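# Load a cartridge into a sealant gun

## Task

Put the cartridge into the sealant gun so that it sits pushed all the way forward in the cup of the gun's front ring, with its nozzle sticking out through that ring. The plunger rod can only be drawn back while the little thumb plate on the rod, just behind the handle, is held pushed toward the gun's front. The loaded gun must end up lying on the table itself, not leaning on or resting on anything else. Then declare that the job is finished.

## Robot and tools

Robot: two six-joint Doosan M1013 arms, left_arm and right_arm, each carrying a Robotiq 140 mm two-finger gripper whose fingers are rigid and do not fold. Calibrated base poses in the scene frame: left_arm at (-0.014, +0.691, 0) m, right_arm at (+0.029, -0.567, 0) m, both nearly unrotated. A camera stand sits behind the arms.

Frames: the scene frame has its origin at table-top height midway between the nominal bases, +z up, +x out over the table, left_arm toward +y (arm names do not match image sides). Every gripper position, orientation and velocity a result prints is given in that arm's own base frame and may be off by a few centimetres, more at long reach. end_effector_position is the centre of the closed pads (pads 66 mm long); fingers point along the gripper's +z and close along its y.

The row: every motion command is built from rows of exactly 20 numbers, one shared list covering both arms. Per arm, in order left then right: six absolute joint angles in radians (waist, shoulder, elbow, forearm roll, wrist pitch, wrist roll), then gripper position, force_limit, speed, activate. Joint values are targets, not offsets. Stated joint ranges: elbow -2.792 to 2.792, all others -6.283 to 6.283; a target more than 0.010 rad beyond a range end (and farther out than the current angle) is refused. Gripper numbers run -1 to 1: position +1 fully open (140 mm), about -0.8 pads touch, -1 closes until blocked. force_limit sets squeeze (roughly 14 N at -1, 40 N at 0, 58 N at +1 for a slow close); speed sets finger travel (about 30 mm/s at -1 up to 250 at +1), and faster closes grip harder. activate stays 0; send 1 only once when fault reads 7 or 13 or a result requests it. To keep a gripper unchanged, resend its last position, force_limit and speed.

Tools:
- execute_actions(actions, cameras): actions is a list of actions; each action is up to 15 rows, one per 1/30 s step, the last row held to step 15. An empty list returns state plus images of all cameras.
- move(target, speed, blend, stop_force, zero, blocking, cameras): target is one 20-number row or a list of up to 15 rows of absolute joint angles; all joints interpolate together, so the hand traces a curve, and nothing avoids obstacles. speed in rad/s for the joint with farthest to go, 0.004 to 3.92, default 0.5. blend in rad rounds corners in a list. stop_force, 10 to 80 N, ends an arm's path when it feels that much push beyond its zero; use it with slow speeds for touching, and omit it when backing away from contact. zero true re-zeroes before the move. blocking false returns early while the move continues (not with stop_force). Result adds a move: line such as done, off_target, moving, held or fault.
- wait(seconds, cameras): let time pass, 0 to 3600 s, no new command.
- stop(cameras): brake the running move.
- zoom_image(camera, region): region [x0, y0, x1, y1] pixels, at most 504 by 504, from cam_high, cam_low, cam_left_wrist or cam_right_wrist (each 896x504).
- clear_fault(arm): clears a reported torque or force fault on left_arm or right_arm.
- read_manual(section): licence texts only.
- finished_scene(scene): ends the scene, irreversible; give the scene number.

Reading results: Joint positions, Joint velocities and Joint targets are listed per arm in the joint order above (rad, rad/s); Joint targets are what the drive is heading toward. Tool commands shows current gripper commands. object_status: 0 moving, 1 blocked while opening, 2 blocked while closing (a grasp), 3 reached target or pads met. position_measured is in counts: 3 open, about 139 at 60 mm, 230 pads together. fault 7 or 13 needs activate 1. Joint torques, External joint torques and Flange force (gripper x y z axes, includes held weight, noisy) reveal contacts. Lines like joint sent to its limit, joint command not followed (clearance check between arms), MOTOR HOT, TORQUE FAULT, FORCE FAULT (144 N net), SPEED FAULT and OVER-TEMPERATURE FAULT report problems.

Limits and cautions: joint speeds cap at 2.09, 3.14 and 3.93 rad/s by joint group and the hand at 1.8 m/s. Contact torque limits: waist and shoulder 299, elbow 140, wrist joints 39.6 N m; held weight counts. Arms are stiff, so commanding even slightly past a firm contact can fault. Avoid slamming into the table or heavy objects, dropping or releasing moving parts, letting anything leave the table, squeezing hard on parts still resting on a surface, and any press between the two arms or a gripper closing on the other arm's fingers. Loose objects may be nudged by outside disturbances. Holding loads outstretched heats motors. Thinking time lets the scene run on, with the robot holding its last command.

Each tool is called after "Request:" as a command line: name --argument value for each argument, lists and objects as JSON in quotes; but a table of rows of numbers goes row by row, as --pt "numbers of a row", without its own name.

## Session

Request:
execute_actions --actions '[]'

Request:
zoom_image --camera "cam_high" --region '[100, 0, 604, 504]'

Scene clock: 0.00 s.
left_arm: end_effector_position=(+1.0218, -0.4747, +0.2073) position_measured=3 object_status=3 fault=0 end_effector_quat_wxyz=(-0.097, +0.843, -0.227, +0.477) | right_arm: end_effector_position=(+0.7540, +0.6506, +0.2883) position_measured=3 object_status=3 fault=0 end_effector_quat_wxyz=(-0.269, +0.616, +0.349, +0.653)
Joint positions: left_arm=[-0.594 0.651 1.411 1.305 0.464 0.459] | right_arm=[0.565 0.491 1.904 2.691 0.874 -1.396]
Joint velocities: within noise
Joint torques (N m): no reading
External joint torques (N m): no reading
Flange force (N): no reading
Joint targets: left_arm=[-0.594 0.651 1.411 1.305 0.464 0.459] | right_arm=[0.565 0.491 1.904 2.691 0.874 -1.396]
Tool commands: left_gripper/position=+1.0 left_gripper/force_limit=+1.0 left_gripper/speed=+1.0 left_gripper/activate=+0.0 right_gripper/position=+1.0 right_gripper/force_limit=+1.0 right_gripper/speed=+1.0 right_gripper/activate=+0.0

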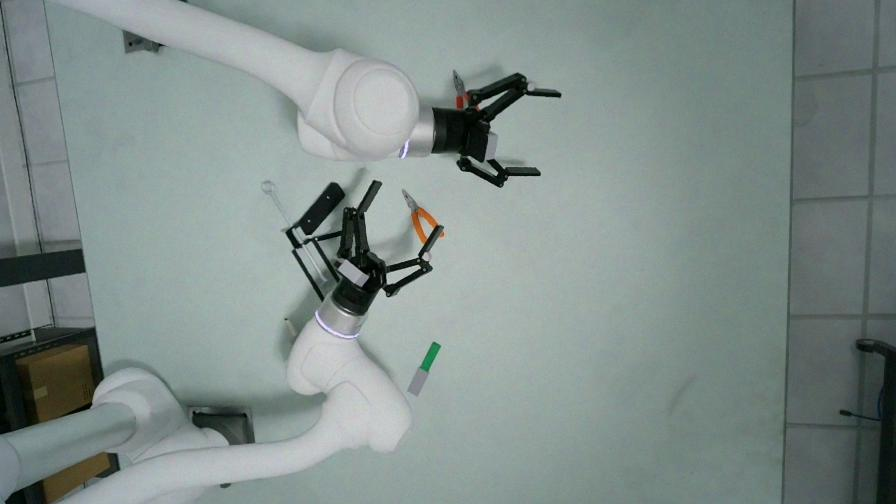

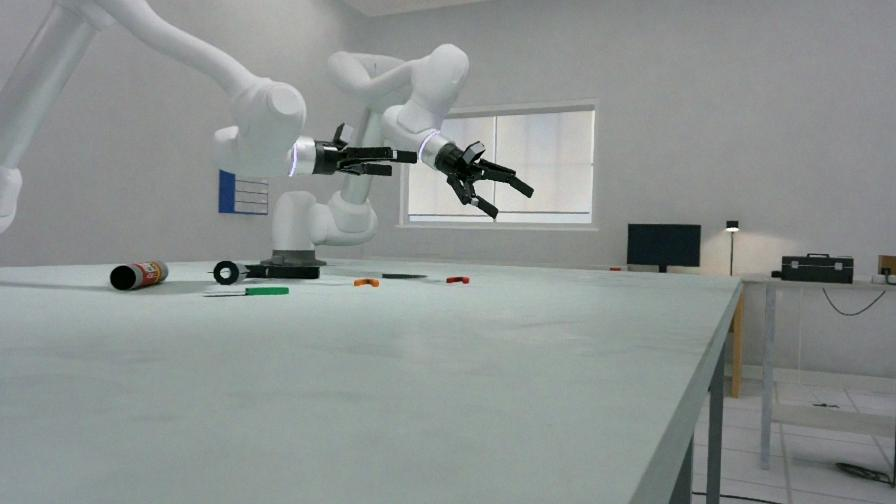

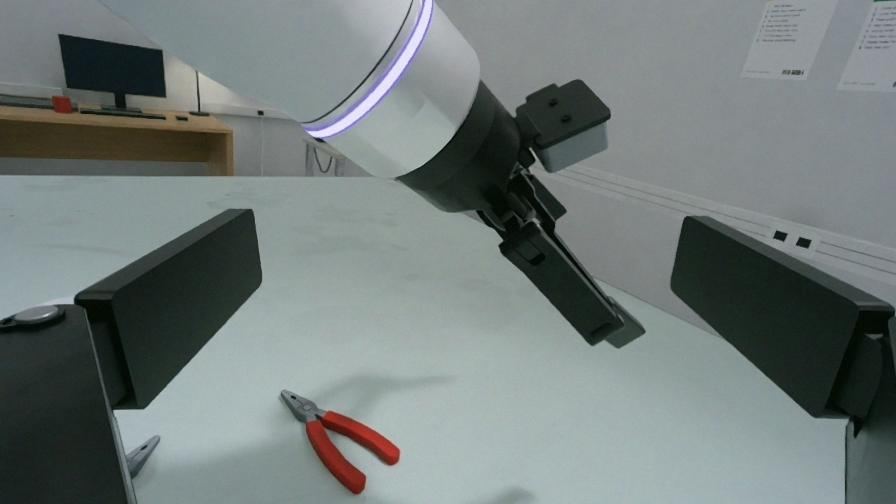

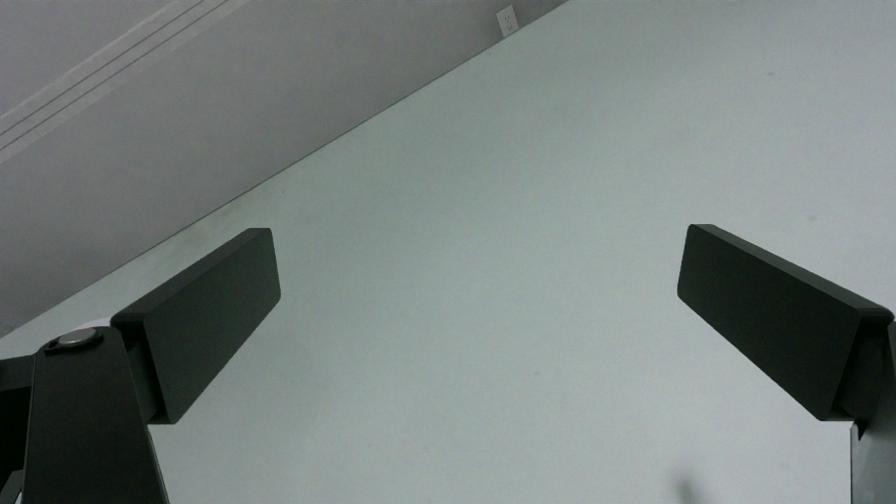

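Scaled by 1.000.

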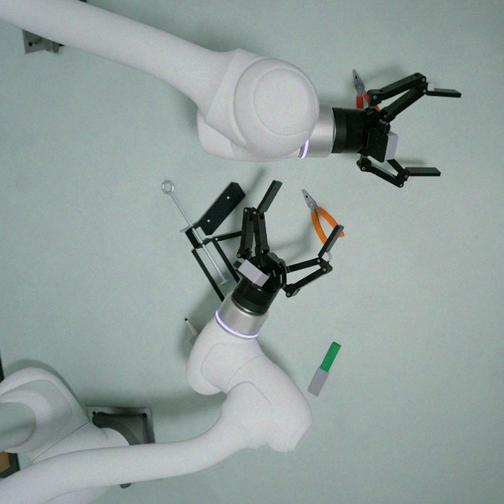

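Request:
move --pt "-0.594 0.30 1.30 1.305 0.464 0.459 1 1 1 0 0.565 0.10 1.65 2.691 0.874 -1.396 1 1 1 0" --pt "-1.1006 -0.0461 1.8688 0 1.3188 3.6114 1 1 1 0 0.6621 0.0987 1.6284 0 1.4146 2.2608 1 1 1 0" --speed '[0.8, 1.5]' --blend '[0.1, 0]' --cameras '["all"]'

Scene clock: 26.53 s.
left_arm: end_effector_position=(+0.6563, -0.4814, +0.4423) position_measured=3 object_status=3 fault=0 end_effector_quat_wxyz=(+0.239, -0.621, +0.693, -0.277) | right_arm: end_effector_position=(+0.3925, +0.6419, +0.4802) position_measured=3 object_status=3 fault=0 end_effector_quat_wxyz=(-0.444, +0.790, +0.416, +0.075)
Joint positions: left_arm=[-0.863 0.116 1.603 0.611 0.919 2.136] | right_arm=[0.628 0.099 1.636 0.95 1.224 0.969]
Joint torques (N m): left_arm=[2.98 -56.27 -44.41 4.51 -1.19 0.48] | right_arm=[-2.47 -54.99 -45.51 4.91 -0.33 -0.3]
External joint torques (N m): left_arm=[-2.87 -0.17 0.22 0.26 0.12 -0.52] | right_arm=[2.52 2.08 2.87 -0.4 0.19 0.27]
Flange force (N): left_arm=[3.7 4.0 -2.3] | right_arm=[-3.1 -0.7 5.1]
Joint targets: left_arm=[-0.863 0.116 1.603 0.611 0.919 2.136] | right_arm=[0.628 0.099 1.636 0.950 1.224 0.969]
move: held (left_arm; a check stopped the path), off_target (right_arm; braked when a check withheld steps of left_arm); path passed 1 of 2 targets; limits=held; left_arm: the wrist roll is farthest, 1.476 rad from its target; right_arm: the wrist roll is farthest, 1.291 rad from its target
joint command not followed: on one or more control steps a check withheld the commanded joint targets of the left arm, and it was not sent them on those steps.
cause: the commanded joint targets, or the way to them, would bring a part of the robot too close to another arm (a part of this arm just beyond the wrist roll and the right arm's gripper, along the way the arms are being sent, or toward where that arm still pushes).

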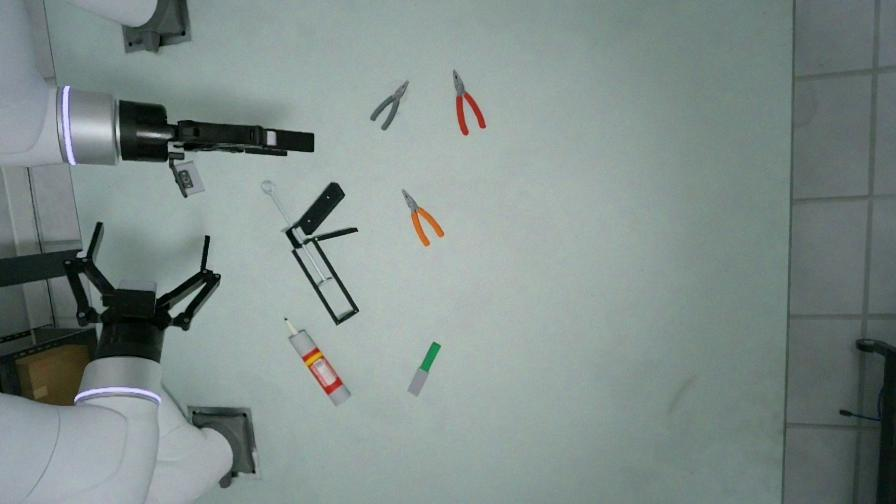

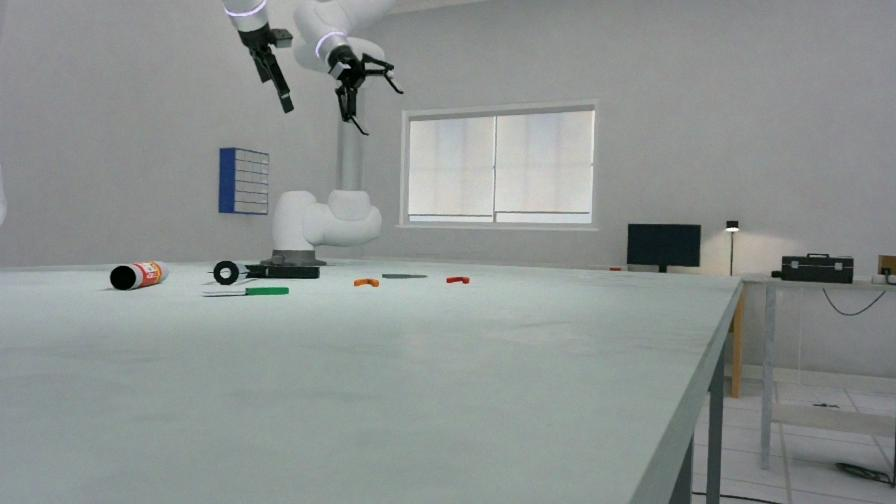

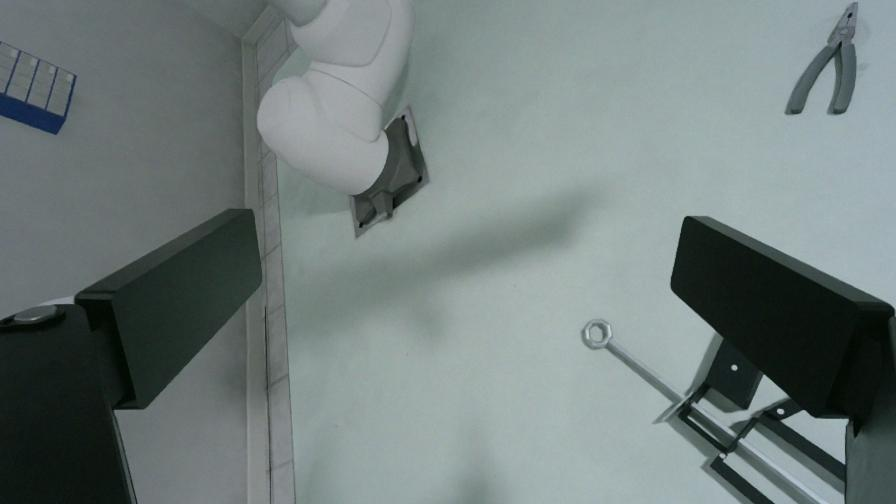

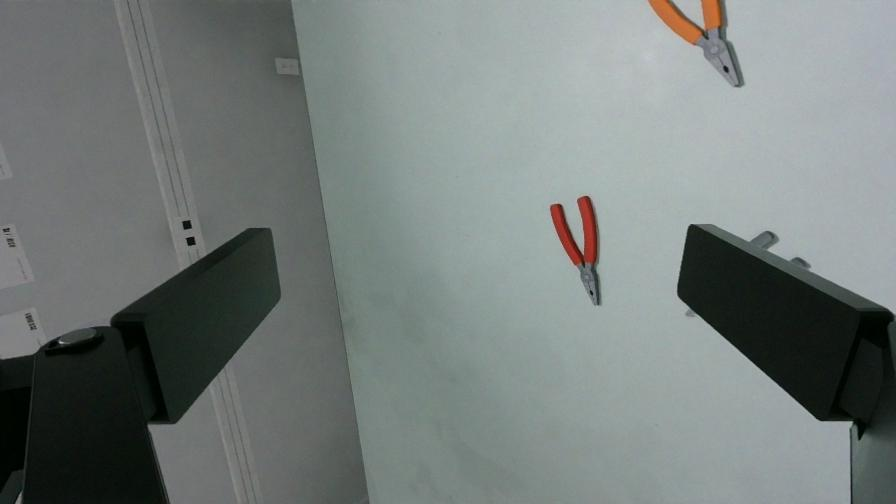

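Request:
move --pt "-0.863 0.116 1.603 0.611 0.919 2.136 1 1 1 0 0.6621 0.0987 1.6284 0 1.4146 2.2608 1 1 1 0" --pt "-1.1006 -0.0461 1.8688 0 1.3188 3.6114 1 1 1 0 0.6621 0.0987 1.6284 0 1.4146 2.2608 1 1 1 0" --speed '[1.2, 1.2]' --cameras '["all"]'

Request:
zoom_image --camera "cam_high" --region '[240, 170, 380, 420]'

Scene clock: 32.17 s.
left_arm: end_effector_position=(+0.2631, -0.4415, +0.3000) position_measured=3 object_status=3 fault=0 end_effector_quat_wxyz=(+0.000, +0.000, +1.000, +0.000) | right_arm: end_effector_position=(+0.4625, +0.4042, +0.3500) position_measured=3 object_status=3 fault=0 end_effector_quat_wxyz=(+0.000, +1.000, -0.014, +0.000)
Joint positions: left_arm=[-1.101 -0.046 1.869 0 1.319 3.611] | right_arm=[0.662 0.099 1.628 0 1.415 2.261]
Joint torques (N m): left_arm=[2.39 -36.64 -41.6 3.92 -0.2 0.47] | right_arm=[-2.2 -53.65 -44.19 4.6 -0.16 -0.36]
External joint torques (N m): left_arm=[-2.39 0.05 0.13 0.29 0.22 -0.47] | right_arm=[2.18 2 2.75 -0.38 0.12 0.36]
Flange force (N): left_arm=[5.0 -2.4 -0.2] | right_arm=[-3.9 -2.1 4.5]
Joint targets: left_arm=[-1.101 -0.046 1.869 0.000 1.319 3.611] | right_arm=[0.662 0.099 1.628 0.000 1.415 2.261]
move: done

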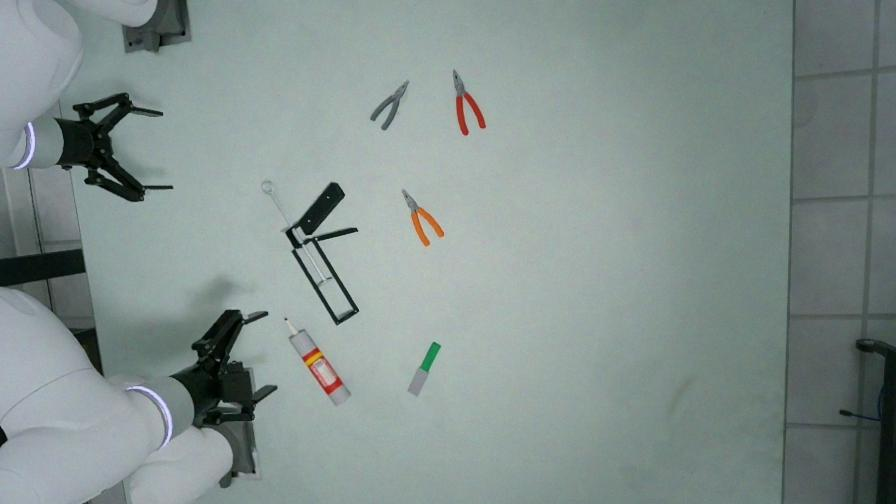

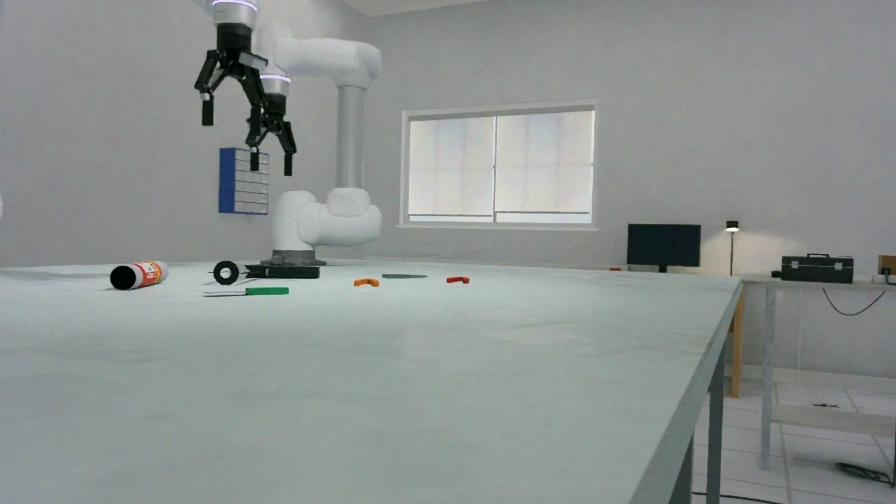

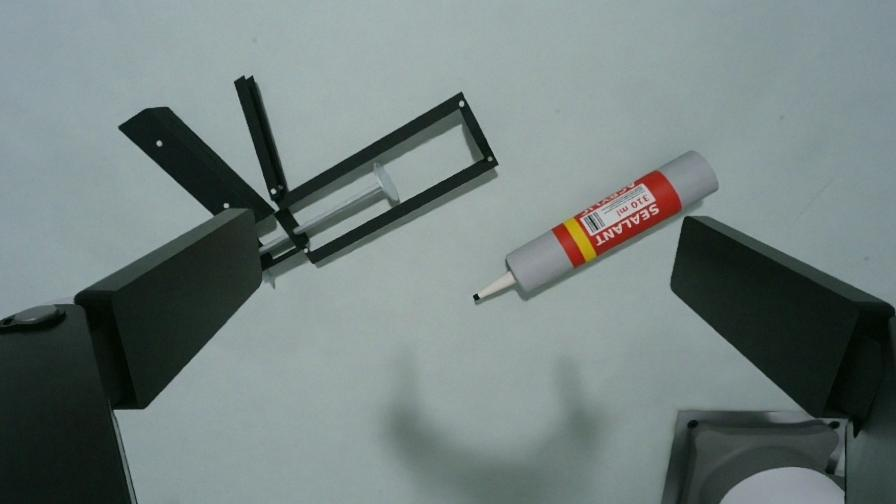

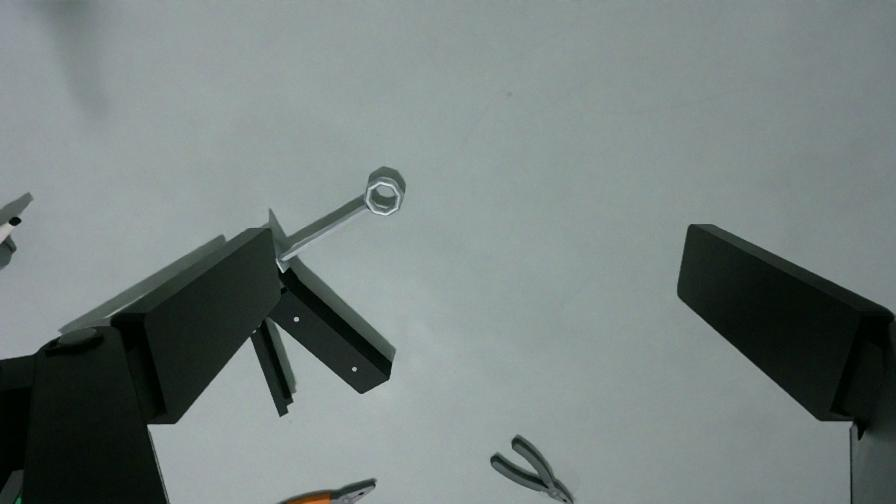

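Scaled by 2.016 from the camera's image (finer frame: 1280x720).

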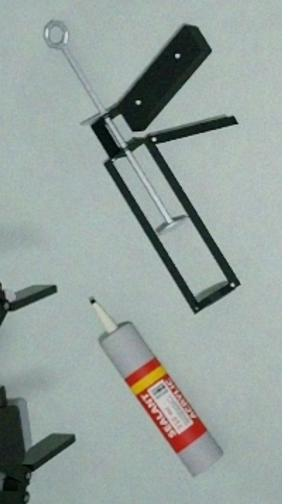

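Request:
execute_actions --actions '[]' --cameras '["all"]'

Scene clock: 77.83 s.
left_arm: end_effector_position=(+0.2631, -0.4415, +0.3000) position_measured=3 object_status=3 fault=0 end_effector_quat_wxyz=(+0.000, +0.000, +1.000, +0.000) | right_arm: end_effector_position=(+0.4625, +0.4042, +0.3499) position_measured=3 object_status=3 fault=0 end_effector_quat_wxyz=(+0.000, +1.000, -0.014, +0.000)
Joint positions: left_arm=[-1.101 -0.046 1.869 0 1.319 3.611] | right_arm=[0.662 0.099 1.628 0 1.415 2.261]
Joint velocities: within noise
Joint torques (N m): left_arm=[2.78 -36.72 -41.82 3.99 -0.08 0.47] | right_arm=[-2.46 -53.75 -44.25 4.55 -0.21 -0.3]
External joint torques (N m): left_arm=[-2.82 0.12 0.32 0.23 0.1 -0.47] | right_arm=[2.47 2.08 2.8 -0.32 0.17 0.3]
Flange force (N): left_arm=[5.9 -2.6 0.3] | right_arm=[-4.1 -2.4 4.5]
Joint targets: left_arm=[-1.101 -0.046 1.869 0.000 1.319 3.611] | right_arm=[0.662 0.099 1.628 0.000 1.415 2.261]
Tool commands: left_gripper/position=+1.0 left_gripper/force_limit=+1.0 left_gripper/speed=+1.0 left_gripper/activate=+0.0 right_gripper/position=+1.0 right_gripper/force_limit=+1.0 right_gripper/speed=+1.0 right_gripper/activate=+0.0

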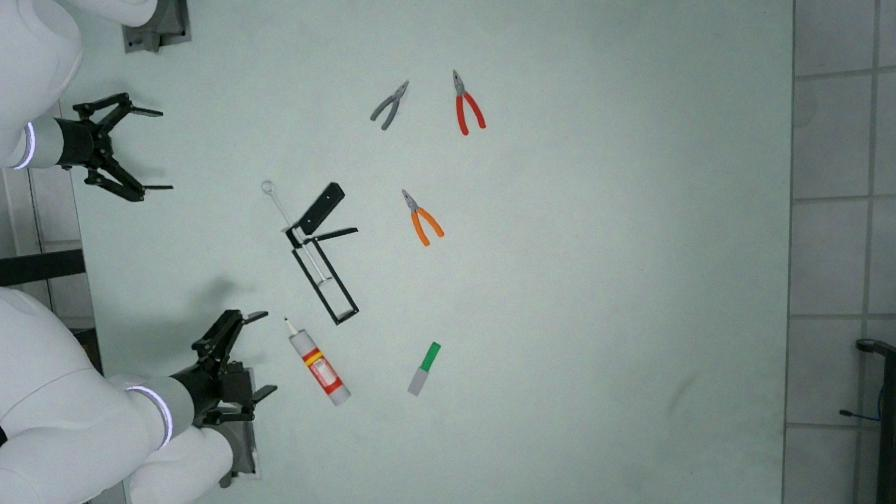

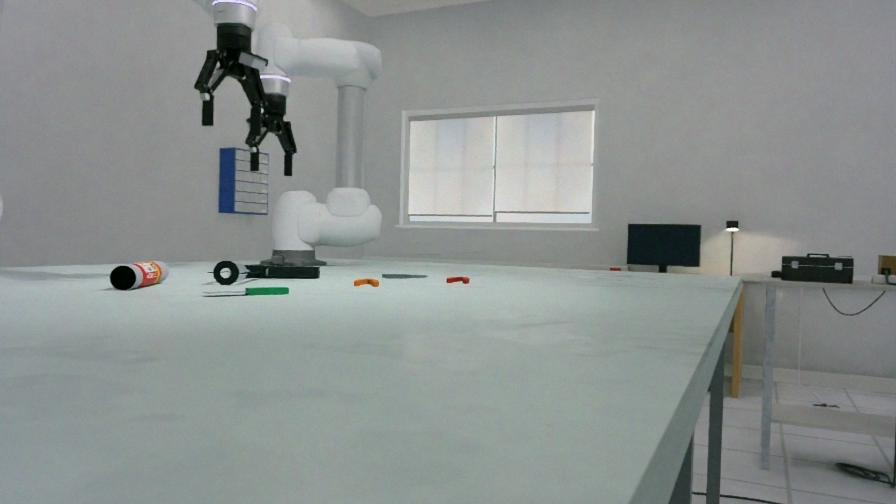

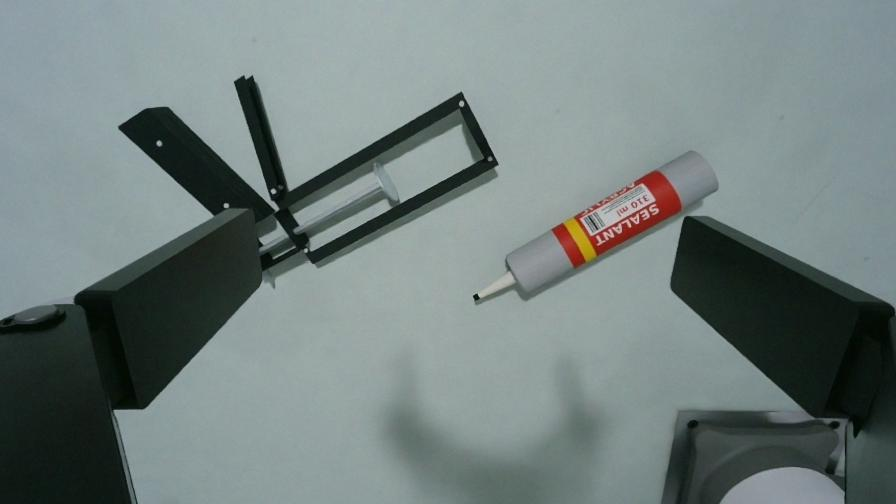

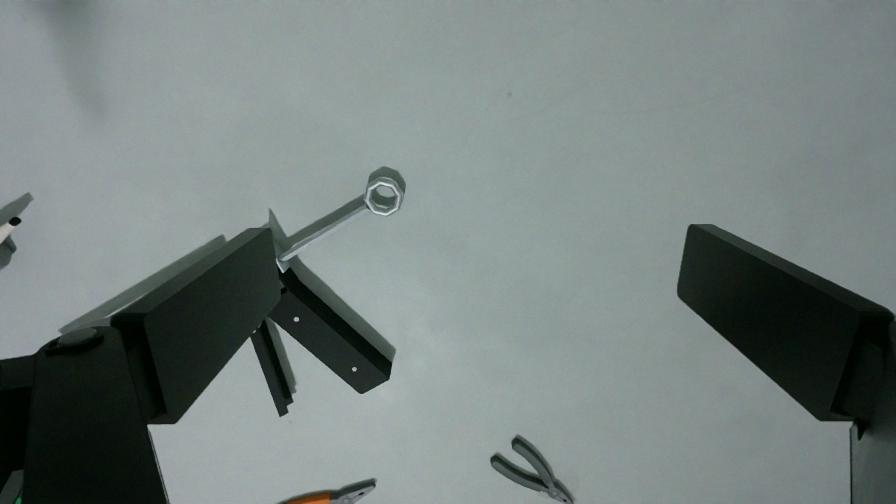

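Request:
move --target '[-1.1823,-0.0798,2.5651,-0.7287,-0.1638,5.3248,0.16,1,0,0, 1.0648,0.3364,1.6884,0,1.1168,5.2606,-1,-0.1,-0.5,0]' --speed 1.4 --cameras '["all"]'

Scene clock: 136.73 s.
left_arm: end_effector_position=(+0.2638, -0.4581, +0.0924) position_measured=109 object_status=3 fault=0 end_effector_quat_wxyz=(+0.333, +0.454, +0.805, -0.188) | right_arm: end_effector_position=(+0.3125, +0.6351, +0.1601) position_measured=231 object_status=3 fault=0 end_effector_quat_wxyz=(+0.000, -0.255, +0.967, +0.000)
Joint positions: left_arm=[-1.182 -0.08 2.565 -0.729 -0.164 5.325] | right_arm=[1.065 0.336 1.688 0 1.117 5.261]
Joint torques (N m): left_arm=[2.96 -17.64 -25.82 2.06 -1.64 0.44] | right_arm=[-2.33 -74.61 -40.2 4.24 -0.13 -0.32]
External joint torques (N m): left_arm=[-2.93 0.3 0.02 0.14 0.03 -0.44] | right_arm=[2.41 2.84 2.59 -0.34 0.16 0.32]
Flange force (N): left_arm=[0.0 0.0 0.0] | right_arm=[2.9 2.7 4.3]
Joint targets: left_arm=[-1.182 -0.080 2.565 -0.729 -0.164 5.325] | right_arm=[1.065 0.336 1.688 0.000 1.117 5.261]
move: done

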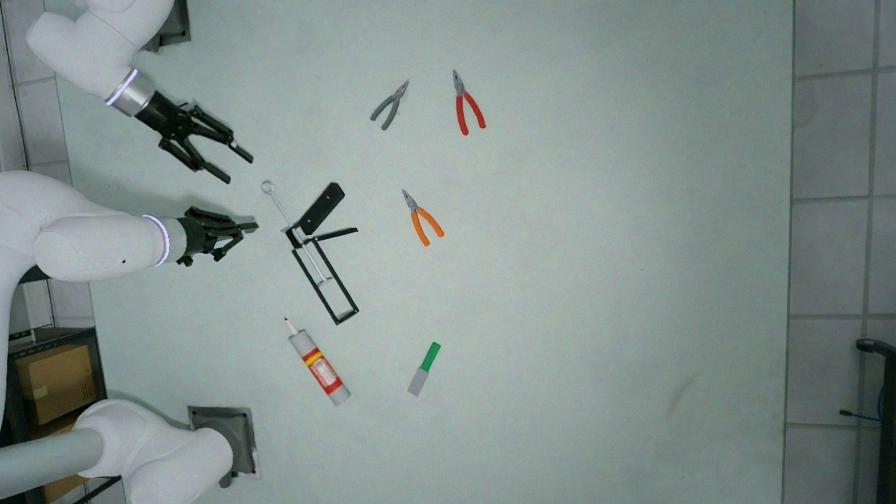

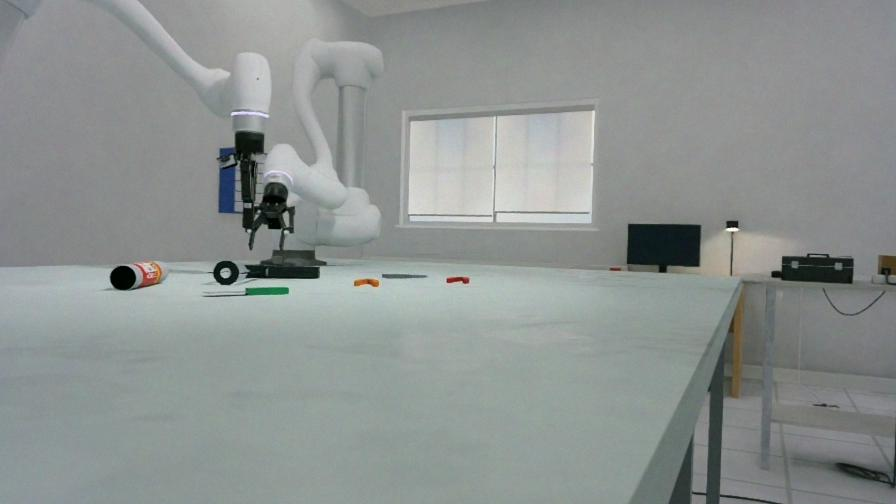

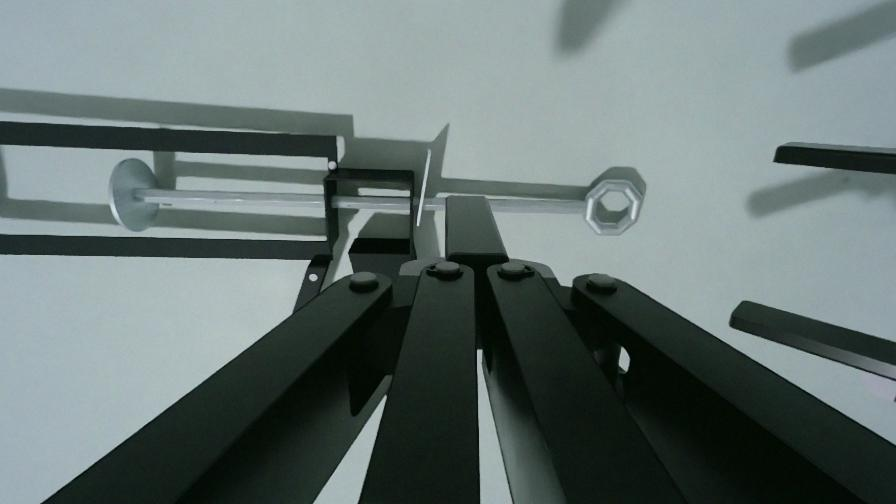

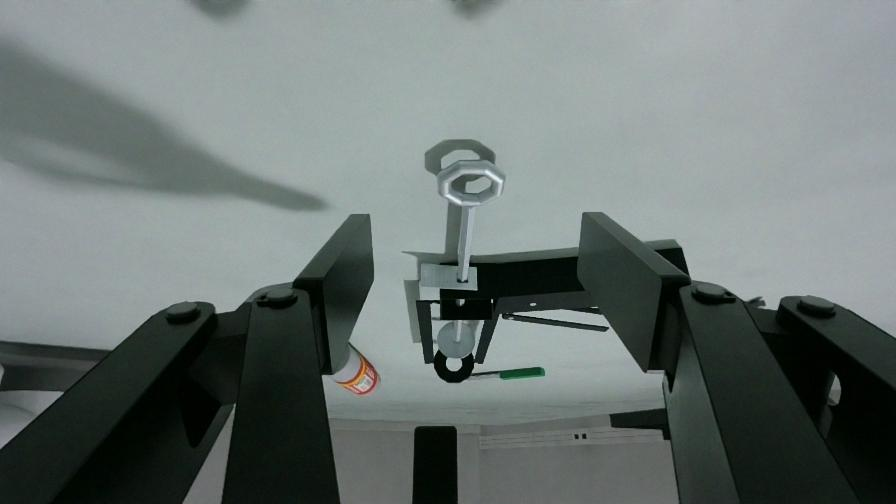

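Request:
move --pt "-1.1687 0.0349 2.5437 -0.4328 -0.2386 5.0346 0.16 1 0 0 1.0648 0.3364 1.6884 0 1.1168 5.2606 -1 -0.1 -0.5 0" --pt "-1.1575 0.1439 2.5146 -0.3026 -0.3115 4.9095 0.16 1 0 0 1.0648 0.3364 1.6884 0 1.1168 5.2606 -1 -0.1 -0.5 0" --speed '[0.3,0.1]' --blend '[0.03,0]' --stop_force 15 --cameras '["cam_right_wrist","cam_low"]'

stop_force needs force readings from the last 0.2 s for each arm that does not count as still, and left_arm is near a pose where its force cannot be read; nothing of the call was run
Scene clock: 156.10 s.
left_arm: end_effector_position=(+0.2638, -0.4581, +0.0924) position_measured=109 object_status=3 fault=0 end_effector_quat_wxyz=(+0.333, +0.454, +0.805, -0.188) | right_arm: end_effector_position=(+0.3125, +0.6352, +0.1601) position_measured=231 object_status=3 fault=0 end_effector_quat_wxyz=(+0.000, -0.255, +0.967, +0.000)
Joint positions: left_arm=[-1.182 -0.08 2.565 -0.729 -0.164 5.325] | right_arm=[1.065 0.336 1.688 0 1.117 5.261]
Joint torques (N m): left_arm=[2.06 -16.75 -25.78 2.01 -1.75 0.39] | right_arm=[-2.16 -74.83 -40.13 4.22 -0.13 -0.32]
External joint torques (N m): left_arm=[-2.09 -0.56 0.02 0.18 0.15 -0.39] | right_arm=[2.22 3.1 2.52 -0.33 0.16 0.32]
Flange force (N): left_arm=[0.0 0.0 0.0] | right_arm=[2.3 2.8 4.4]
Joint targets: left_arm=[-1.182 -0.080 2.565 -0.729 -0.164 5.325] | right_arm=[1.065 0.336 1.688 0.000 1.117 5.261]
Tool commands: left_gripper/position=+0.16 left_gripper/force_limit=+1.0 left_gripper/speed=+0.0 left_gripper/activate=+0.0 right_gripper/position=-1.0 right_gripper/force_limit=-0.1 right_gripper/speed=-0.5 right_gripper/activate=+0.0

Request:
move --pt "-1.1687 0.0349 2.5437 -0.4328 -0.2386 5.0346 0.16 1 0 0 1.0648 0.3364 1.6884 0 1.1168 5.2606 -1 -0.1 -0.5 0" --pt "-1.1575 0.1439 2.5146 -0.3026 -0.3115 4.9095 0.16 1 0 0 1.0648 0.3364 1.6884 0 1.1168 5.2606 -1 -0.1 -0.5 0" --speed '[0.3,0.1]' --blend '[0.03,0]' --cameras '["cam_right_wrist","cam_left_wrist"]'

Scene clock: 160.87 s.
left_arm: end_effector_position=(+0.2931, -0.5067, +0.0360) position_measured=109 object_status=3 fault=0 end_effector_quat_wxyz=(+0.333, +0.454, +0.804, -0.188) | right_arm: end_effector_position=(+0.3125, +0.6352, +0.1601) position_measured=231 object_status=3 fault=0 end_effector_quat_wxyz=(+0.000, -0.255, +0.967, +0.000)
Joint positions: left_arm=[-1.157 0.144 2.515 -0.303 -0.311 4.91] | right_arm=[1.065 0.336 1.688 0 1.117 5.261]
Joint torques (N m): left_arm=[2.69 -35.54 -20.72 1.88 -2.03 0.49] | right_arm=[-2.17 -74.79 -40.3 4.25 -0.16 -0.33]
External joint torques (N m): left_arm=[-2.67 -0.32 0.03 0.19 0.11 -0.49] | right_arm=[2.25 3.04 2.68 -0.36 0.19 0.33]
Flange force (N): left_arm=[0.0 0.0 0.0] | right_arm=[2.7 2.6 4.5]
Joint targets: left_arm=[-1.157 0.144 2.515 -0.303 -0.312 4.909] | right_arm=[1.065 0.336 1.688 0.000 1.117 5.261]
move: done
Images, in order (width x height): cam_left_wrist 896x504, cam_right_wrist 896x504.

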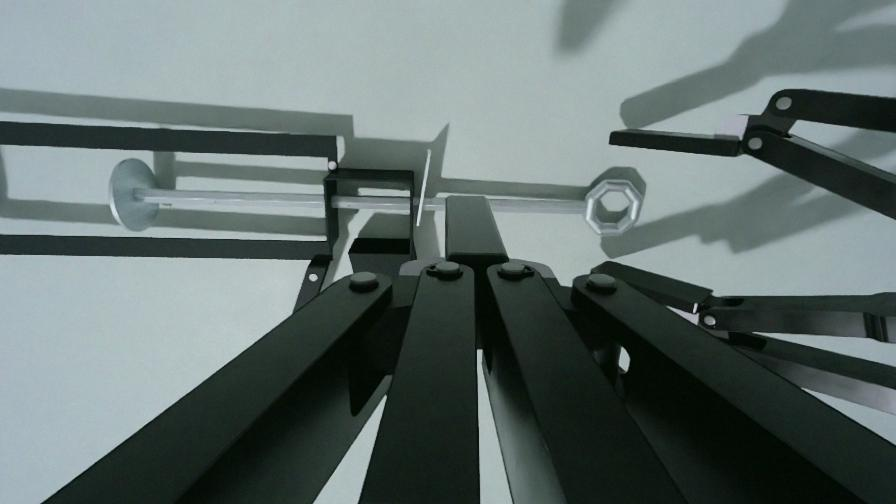

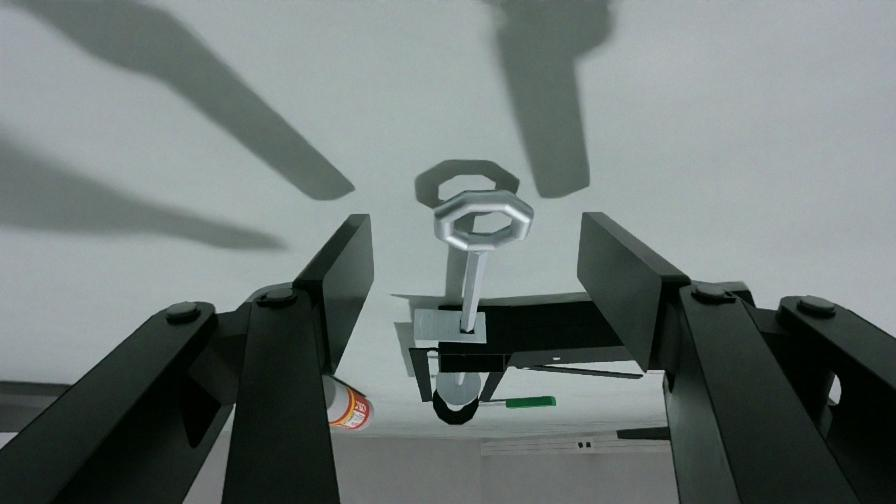

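Request:
execute_actions --actions '[[[-1.1575,0.1439,2.5146,-0.3026,-0.3115,4.9095,-1,-0.1,-1,0,1.0648,0.3364,1.6884,0,1.1168,5.2606,-1,-0.1,-0.5,0]],[[-1.1575,0.1439,2.5146,-0.3026,-0.3115,4.9095,-1,-0.1,-1,0,1.0648,0.3364,1.6884,0,1.1168,5.2606,-1,-0.1,-0.5,0]],[[-1.1575,0.1439,2.5146,-0.3026,-0.3115,4.9095,-1,-0.1,-1,0,1.0648,0.3364,1.6884,0,1.1168,5.2606,-1,-0.1,-0.5,0]],[[-1.1575,0.1439,2.5146,-0.3026,-0.3115,4.9095,-1,-0.1,-1,0,1.0648,0.3364,1.6884,0,1.1168,5.2606,-1,-0.1,-0.5,0]]]' --cameras '["cam_left_wrist","cam_right_wrist"]'

Scene clock: 169.13 s.
left_arm: end_effector_position=(+0.2931, -0.5067, +0.0360) position_measured=176 object_status=2 fault=0 end_effector_quat_wxyz=(+0.333, +0.454, +0.804, -0.188) | right_arm: end_effector_position=(+0.3125, +0.6352, +0.1601) position_measured=231 object_status=3 fault=0 end_effector_quat_wxyz=(+0.000, -0.255, +0.967, +0.000)
Joint positions: left_arm=[-1.157 0.144 2.515 -0.303 -0.312 4.909] | right_arm=[1.065 0.336 1.688 0 1.117 5.261]
Joint torques (N m): left_arm=[3.42 -34.07 -20.74 1.75 -1.97 0.35] | right_arm=[-2.42 -74.71 -40.33 4.24 -0.14 -0.31]
External joint torques (N m): left_arm=[-3.35 -1.83 0 0.32 0.04 -0.35] | right_arm=[2.37 2.97 2.69 -0.35 0.17 0.31]
External joint torques at the end of the 1st action: left_arm=[-2.16 -0.49 0.08 0.13 0.03 -0.43] | right_arm=[2.28 3.03 2.69 -0.32 0.19 0.35]
External joint torques at the end of the 2nd action: left_arm=[-2.18 -0.27 0.1 0.2 0.17 -0.47] | right_arm=[2.16 2.9 2.8 -0.35 0.14 0.34]
External joint torques at the end of the 3rd action: left_arm=[-2.18 -1.77 0.19 0.39 0.02 -0.41] | right_arm=[2.54 2.9 2.7 -0.37 0.13 0.3]
Flange force (N): left_arm=[0.0 0.0 0.0] | right_arm=[2.9 2.6 4.5]
Flange force at the end of the 1st action (N): left_arm=[0.0 0.0 0.0] | right_arm=[2.8 2.6 4.5]
Flange force at the end of the 2nd action (N): left_arm=[0.0 0.0 0.0] | right_arm=[3.0 2.2 4.6]
Flange force at the end of the 3rd action (N): left_arm=[0.0 0.0 0.0] | right_arm=[3.1 2.7 4.5]
Joint targets: left_arm=[-1.157 0.144 2.515 -0.303 -0.311 4.909] | right_arm=[1.065 0.336 1.688 0.000 1.117 5.261]

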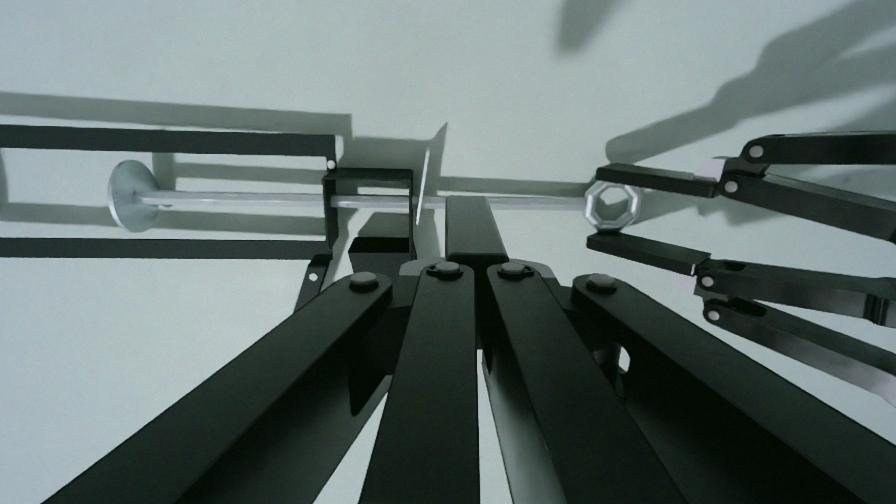

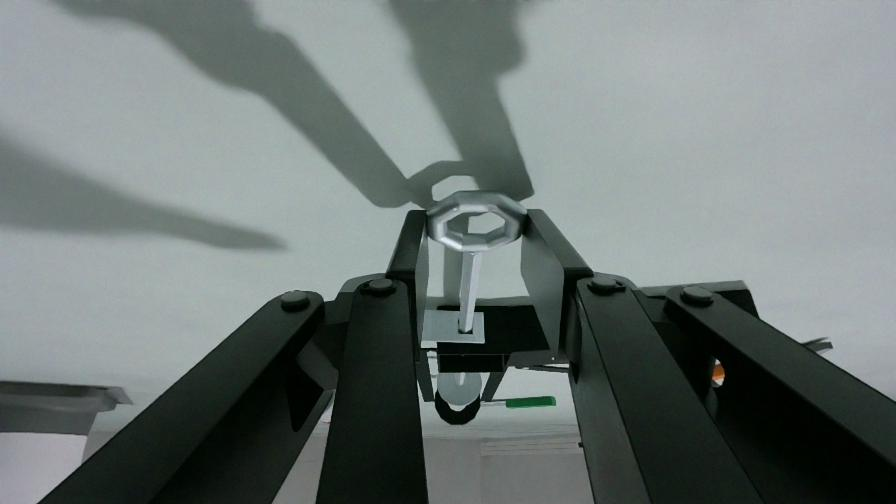

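Request:
move --pt "-1.1575 0.1439 2.5146 -0.3026 -0.3115 4.9095 -1 -0.1 -1 0 1.0673 0.3800 1.7485 0 1.0131 5.2736 -1 -0.1 -0.5 0" --pt "-1.1575 0.1439 2.5146 -0.3026 -0.3115 4.9095 -1 -0.1 -1 0 1.0673 0.4393 1.7946 0 0.9077 5.2736 -1 -0.1 -0.5 0" --speed '[0.15,0.08]' --blend '[0.03,0]' --stop_force 15 --cameras '["cam_right_wrist","cam_left_wrist"]'

stop_force needs force readings from the last 0.2 s for each arm that does not count as still, and left_arm is near a pose where its force cannot be read; nothing of the call was run
Scene clock: 181.23 s.
left_arm: end_effector_position=(+0.2931, -0.5067, +0.0360) position_measured=176 object_status=2 fault=0 end_effector_quat_wxyz=(+0.333, +0.454, +0.804, -0.188) | right_arm: end_effector_position=(+0.3125, +0.6352, +0.1601) position_measured=231 object_status=3 fault=0 end_effector_quat_wxyz=(+0.000, -0.255, +0.967, +0.000)
Joint positions: left_arm=[-1.157 0.144 2.515 -0.303 -0.312 4.909] | right_arm=[1.065 0.336 1.688 0 1.117 5.261]
Joint torques (N m): left_arm=[2.81 -34.16 -21.03 1.68 -2.04 0.36] | right_arm=[-2.51 -74.64 -40.29 4.24 -0.12 -0.33]
External joint torques (N m): left_arm=[-2.81 -1.71 0.31 0.4 0.11 -0.36] | right_arm=[2.55 2.85 2.64 -0.34 0.15 0.33]
Flange force (N): left_arm=[0.0 0.0 0.0] | right_arm=[3.1 2.8 4.4]
Joint targets: left_arm=[-1.157 0.144 2.515 -0.303 -0.311 4.909] | right_arm=[1.065 0.336 1.688 0.000 1.117 5.261]
Tool commands: left_gripper/position=-1.0 left_gripper/force_limit=-0.1 left_gripper/speed=-1.0 left_gripper/activate=+0.0 right_gripper/position=-1.0 right_gripper/force_limit=-0.1 right_gripper/speed=-0.5 right_gripper/activate=+0.0

Request:
move --pt "-1.157 0.144 2.515 -0.303 -0.311 4.909 -1 -0.1 -1 0 1.0673 0.3800 1.7485 0 1.0131 5.2736 -1 -0.1 -0.5 0" --pt "-1.157 0.144 2.515 -0.303 -0.311 4.909 -1 -0.1 -1 0 1.0673 0.4393 1.7946 0 0.9077 5.2736 -1 -0.1 -0.5 0" --speed '[0.15,0.08]' --blend '[0.03,0]' --stop_force 15 --cameras '["cam_right_wrist","cam_left_wrist"]'

stop_force needs force readings from the last 0.2 s for each arm that does not count as still, and left_arm is near a pose where its force cannot be read; nothing of the call was run
Scene clock: 184.47 s.
left_arm: end_effector_position=(+0.2931, -0.5067, +0.0360) position_measured=176 object_status=2 fault=0 end_effector_quat_wxyz=(+0.333, +0.454, +0.804, -0.188) | right_arm: end_effector_position=(+0.3125, +0.6352, +0.1601) position_measured=231 object_status=3 fault=0 end_effector_quat_wxyz=(+0.000, -0.255, +0.967, +0.000)
Joint positions: left_arm=[-1.157 0.144 2.515 -0.303 -0.311 4.91] | right_arm=[1.065 0.336 1.688 0 1.117 5.261]
Joint torques (N m): left_arm=[2.39 -34.45 -20.93 1.8 -1.95 0.38] | right_arm=[-2.23 -74.6 -40.29 4.21 -0.13 -0.3]
External joint torques (N m): left_arm=[-2.45 -1.38 0.22 0.28 0.01 -0.37] | right_arm=[2.28 2.84 2.69 -0.32 0.17 0.3]
Flange force (N): left_arm=[0.0 0.0 0.0] | right_arm=[3.0 2.4 4.4]
Joint targets: left_arm=[-1.157 0.144 2.515 -0.303 -0.311 4.909] | right_arm=[1.065 0.336 1.688 0.000 1.117 5.261]
Tool commands: left_gripper/position=-1.0 left_gripper/force_limit=-0.1 left_gripper/speed=-1.0 left_gripper/activate=+0.0 right_gripper/position=-1.0 right_gripper/force_limit=-0.1 right_gripper/speed=-0.5 right_gripper/activate=+0.0

Request:
move --pt "-1.157 0.144 2.515 -0.303 -0.311 4.91 -1 -0.1 -1 0 1.0673 0.3800 1.7485 0 1.0131 5.2736 -1 -0.1 -0.5 0" --pt "-1.157 0.144 2.515 -0.303 -0.311 4.91 -1 -0.1 -1 0 1.0673 0.4393 1.7946 0 0.9077 5.2736 -1 -0.1 -0.5 0" --speed '[0.15,0.08]' --blend '[0.03,0]' --stop_force 15 --cameras '["cam_right_wrist","cam_left_wrist"]'

Scene clock: 191.30 s.
left_arm: end_effector_position=(+0.2931, -0.5062, +0.0356) position_measured=176 object_status=2 fault=0 end_effector_quat_wxyz=(+0.333, +0.454, +0.805, -0.188) | right_arm: end_effector_position=(+0.3096, +0.6335, +0.0370) position_measured=231 object_status=3 fault=0 end_effector_quat_wxyz=(+0.000, -0.250, +0.968, +0.000)
Joint positions: left_arm=[-1.157 0.144 2.515 -0.303 -0.311 4.91] | right_arm=[1.067 0.439 1.795 0 0.908 5.274]
Joint torques (N m): left_arm=[2.62 -34.15 -18.33 1.61 -1.17 0.32] | right_arm=[-2.42 -79.92 -35.72 3.77 -0.15 -0.32]
External joint torques (N m): left_arm=[-2.65 -1.7 -2.35 0.46 -0.76 -0.32] | right_arm=[2.33 3.01 2.72 -0.36 0.18 0.32]
Flange force (N): left_arm=[0.0 0.0 0.0] | right_arm=[3.3 2.3 4.5]
Joint targets: left_arm=[-1.157 0.144 2.515 -0.303 -0.311 4.910] | right_arm=[1.067 0.439 1.795 0.000 0.908 5.274]
move: done
Images, in order (width x height): cam_left_wrist 896x504, cam_right_wrist 896x504.

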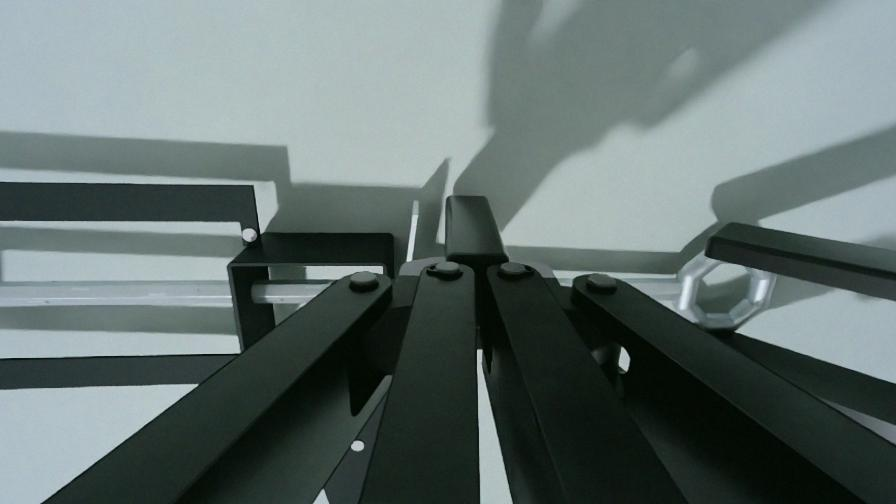

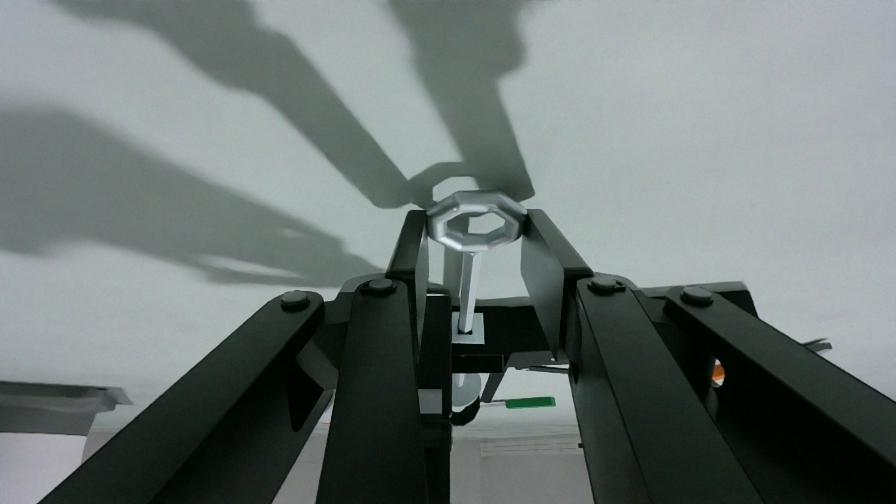

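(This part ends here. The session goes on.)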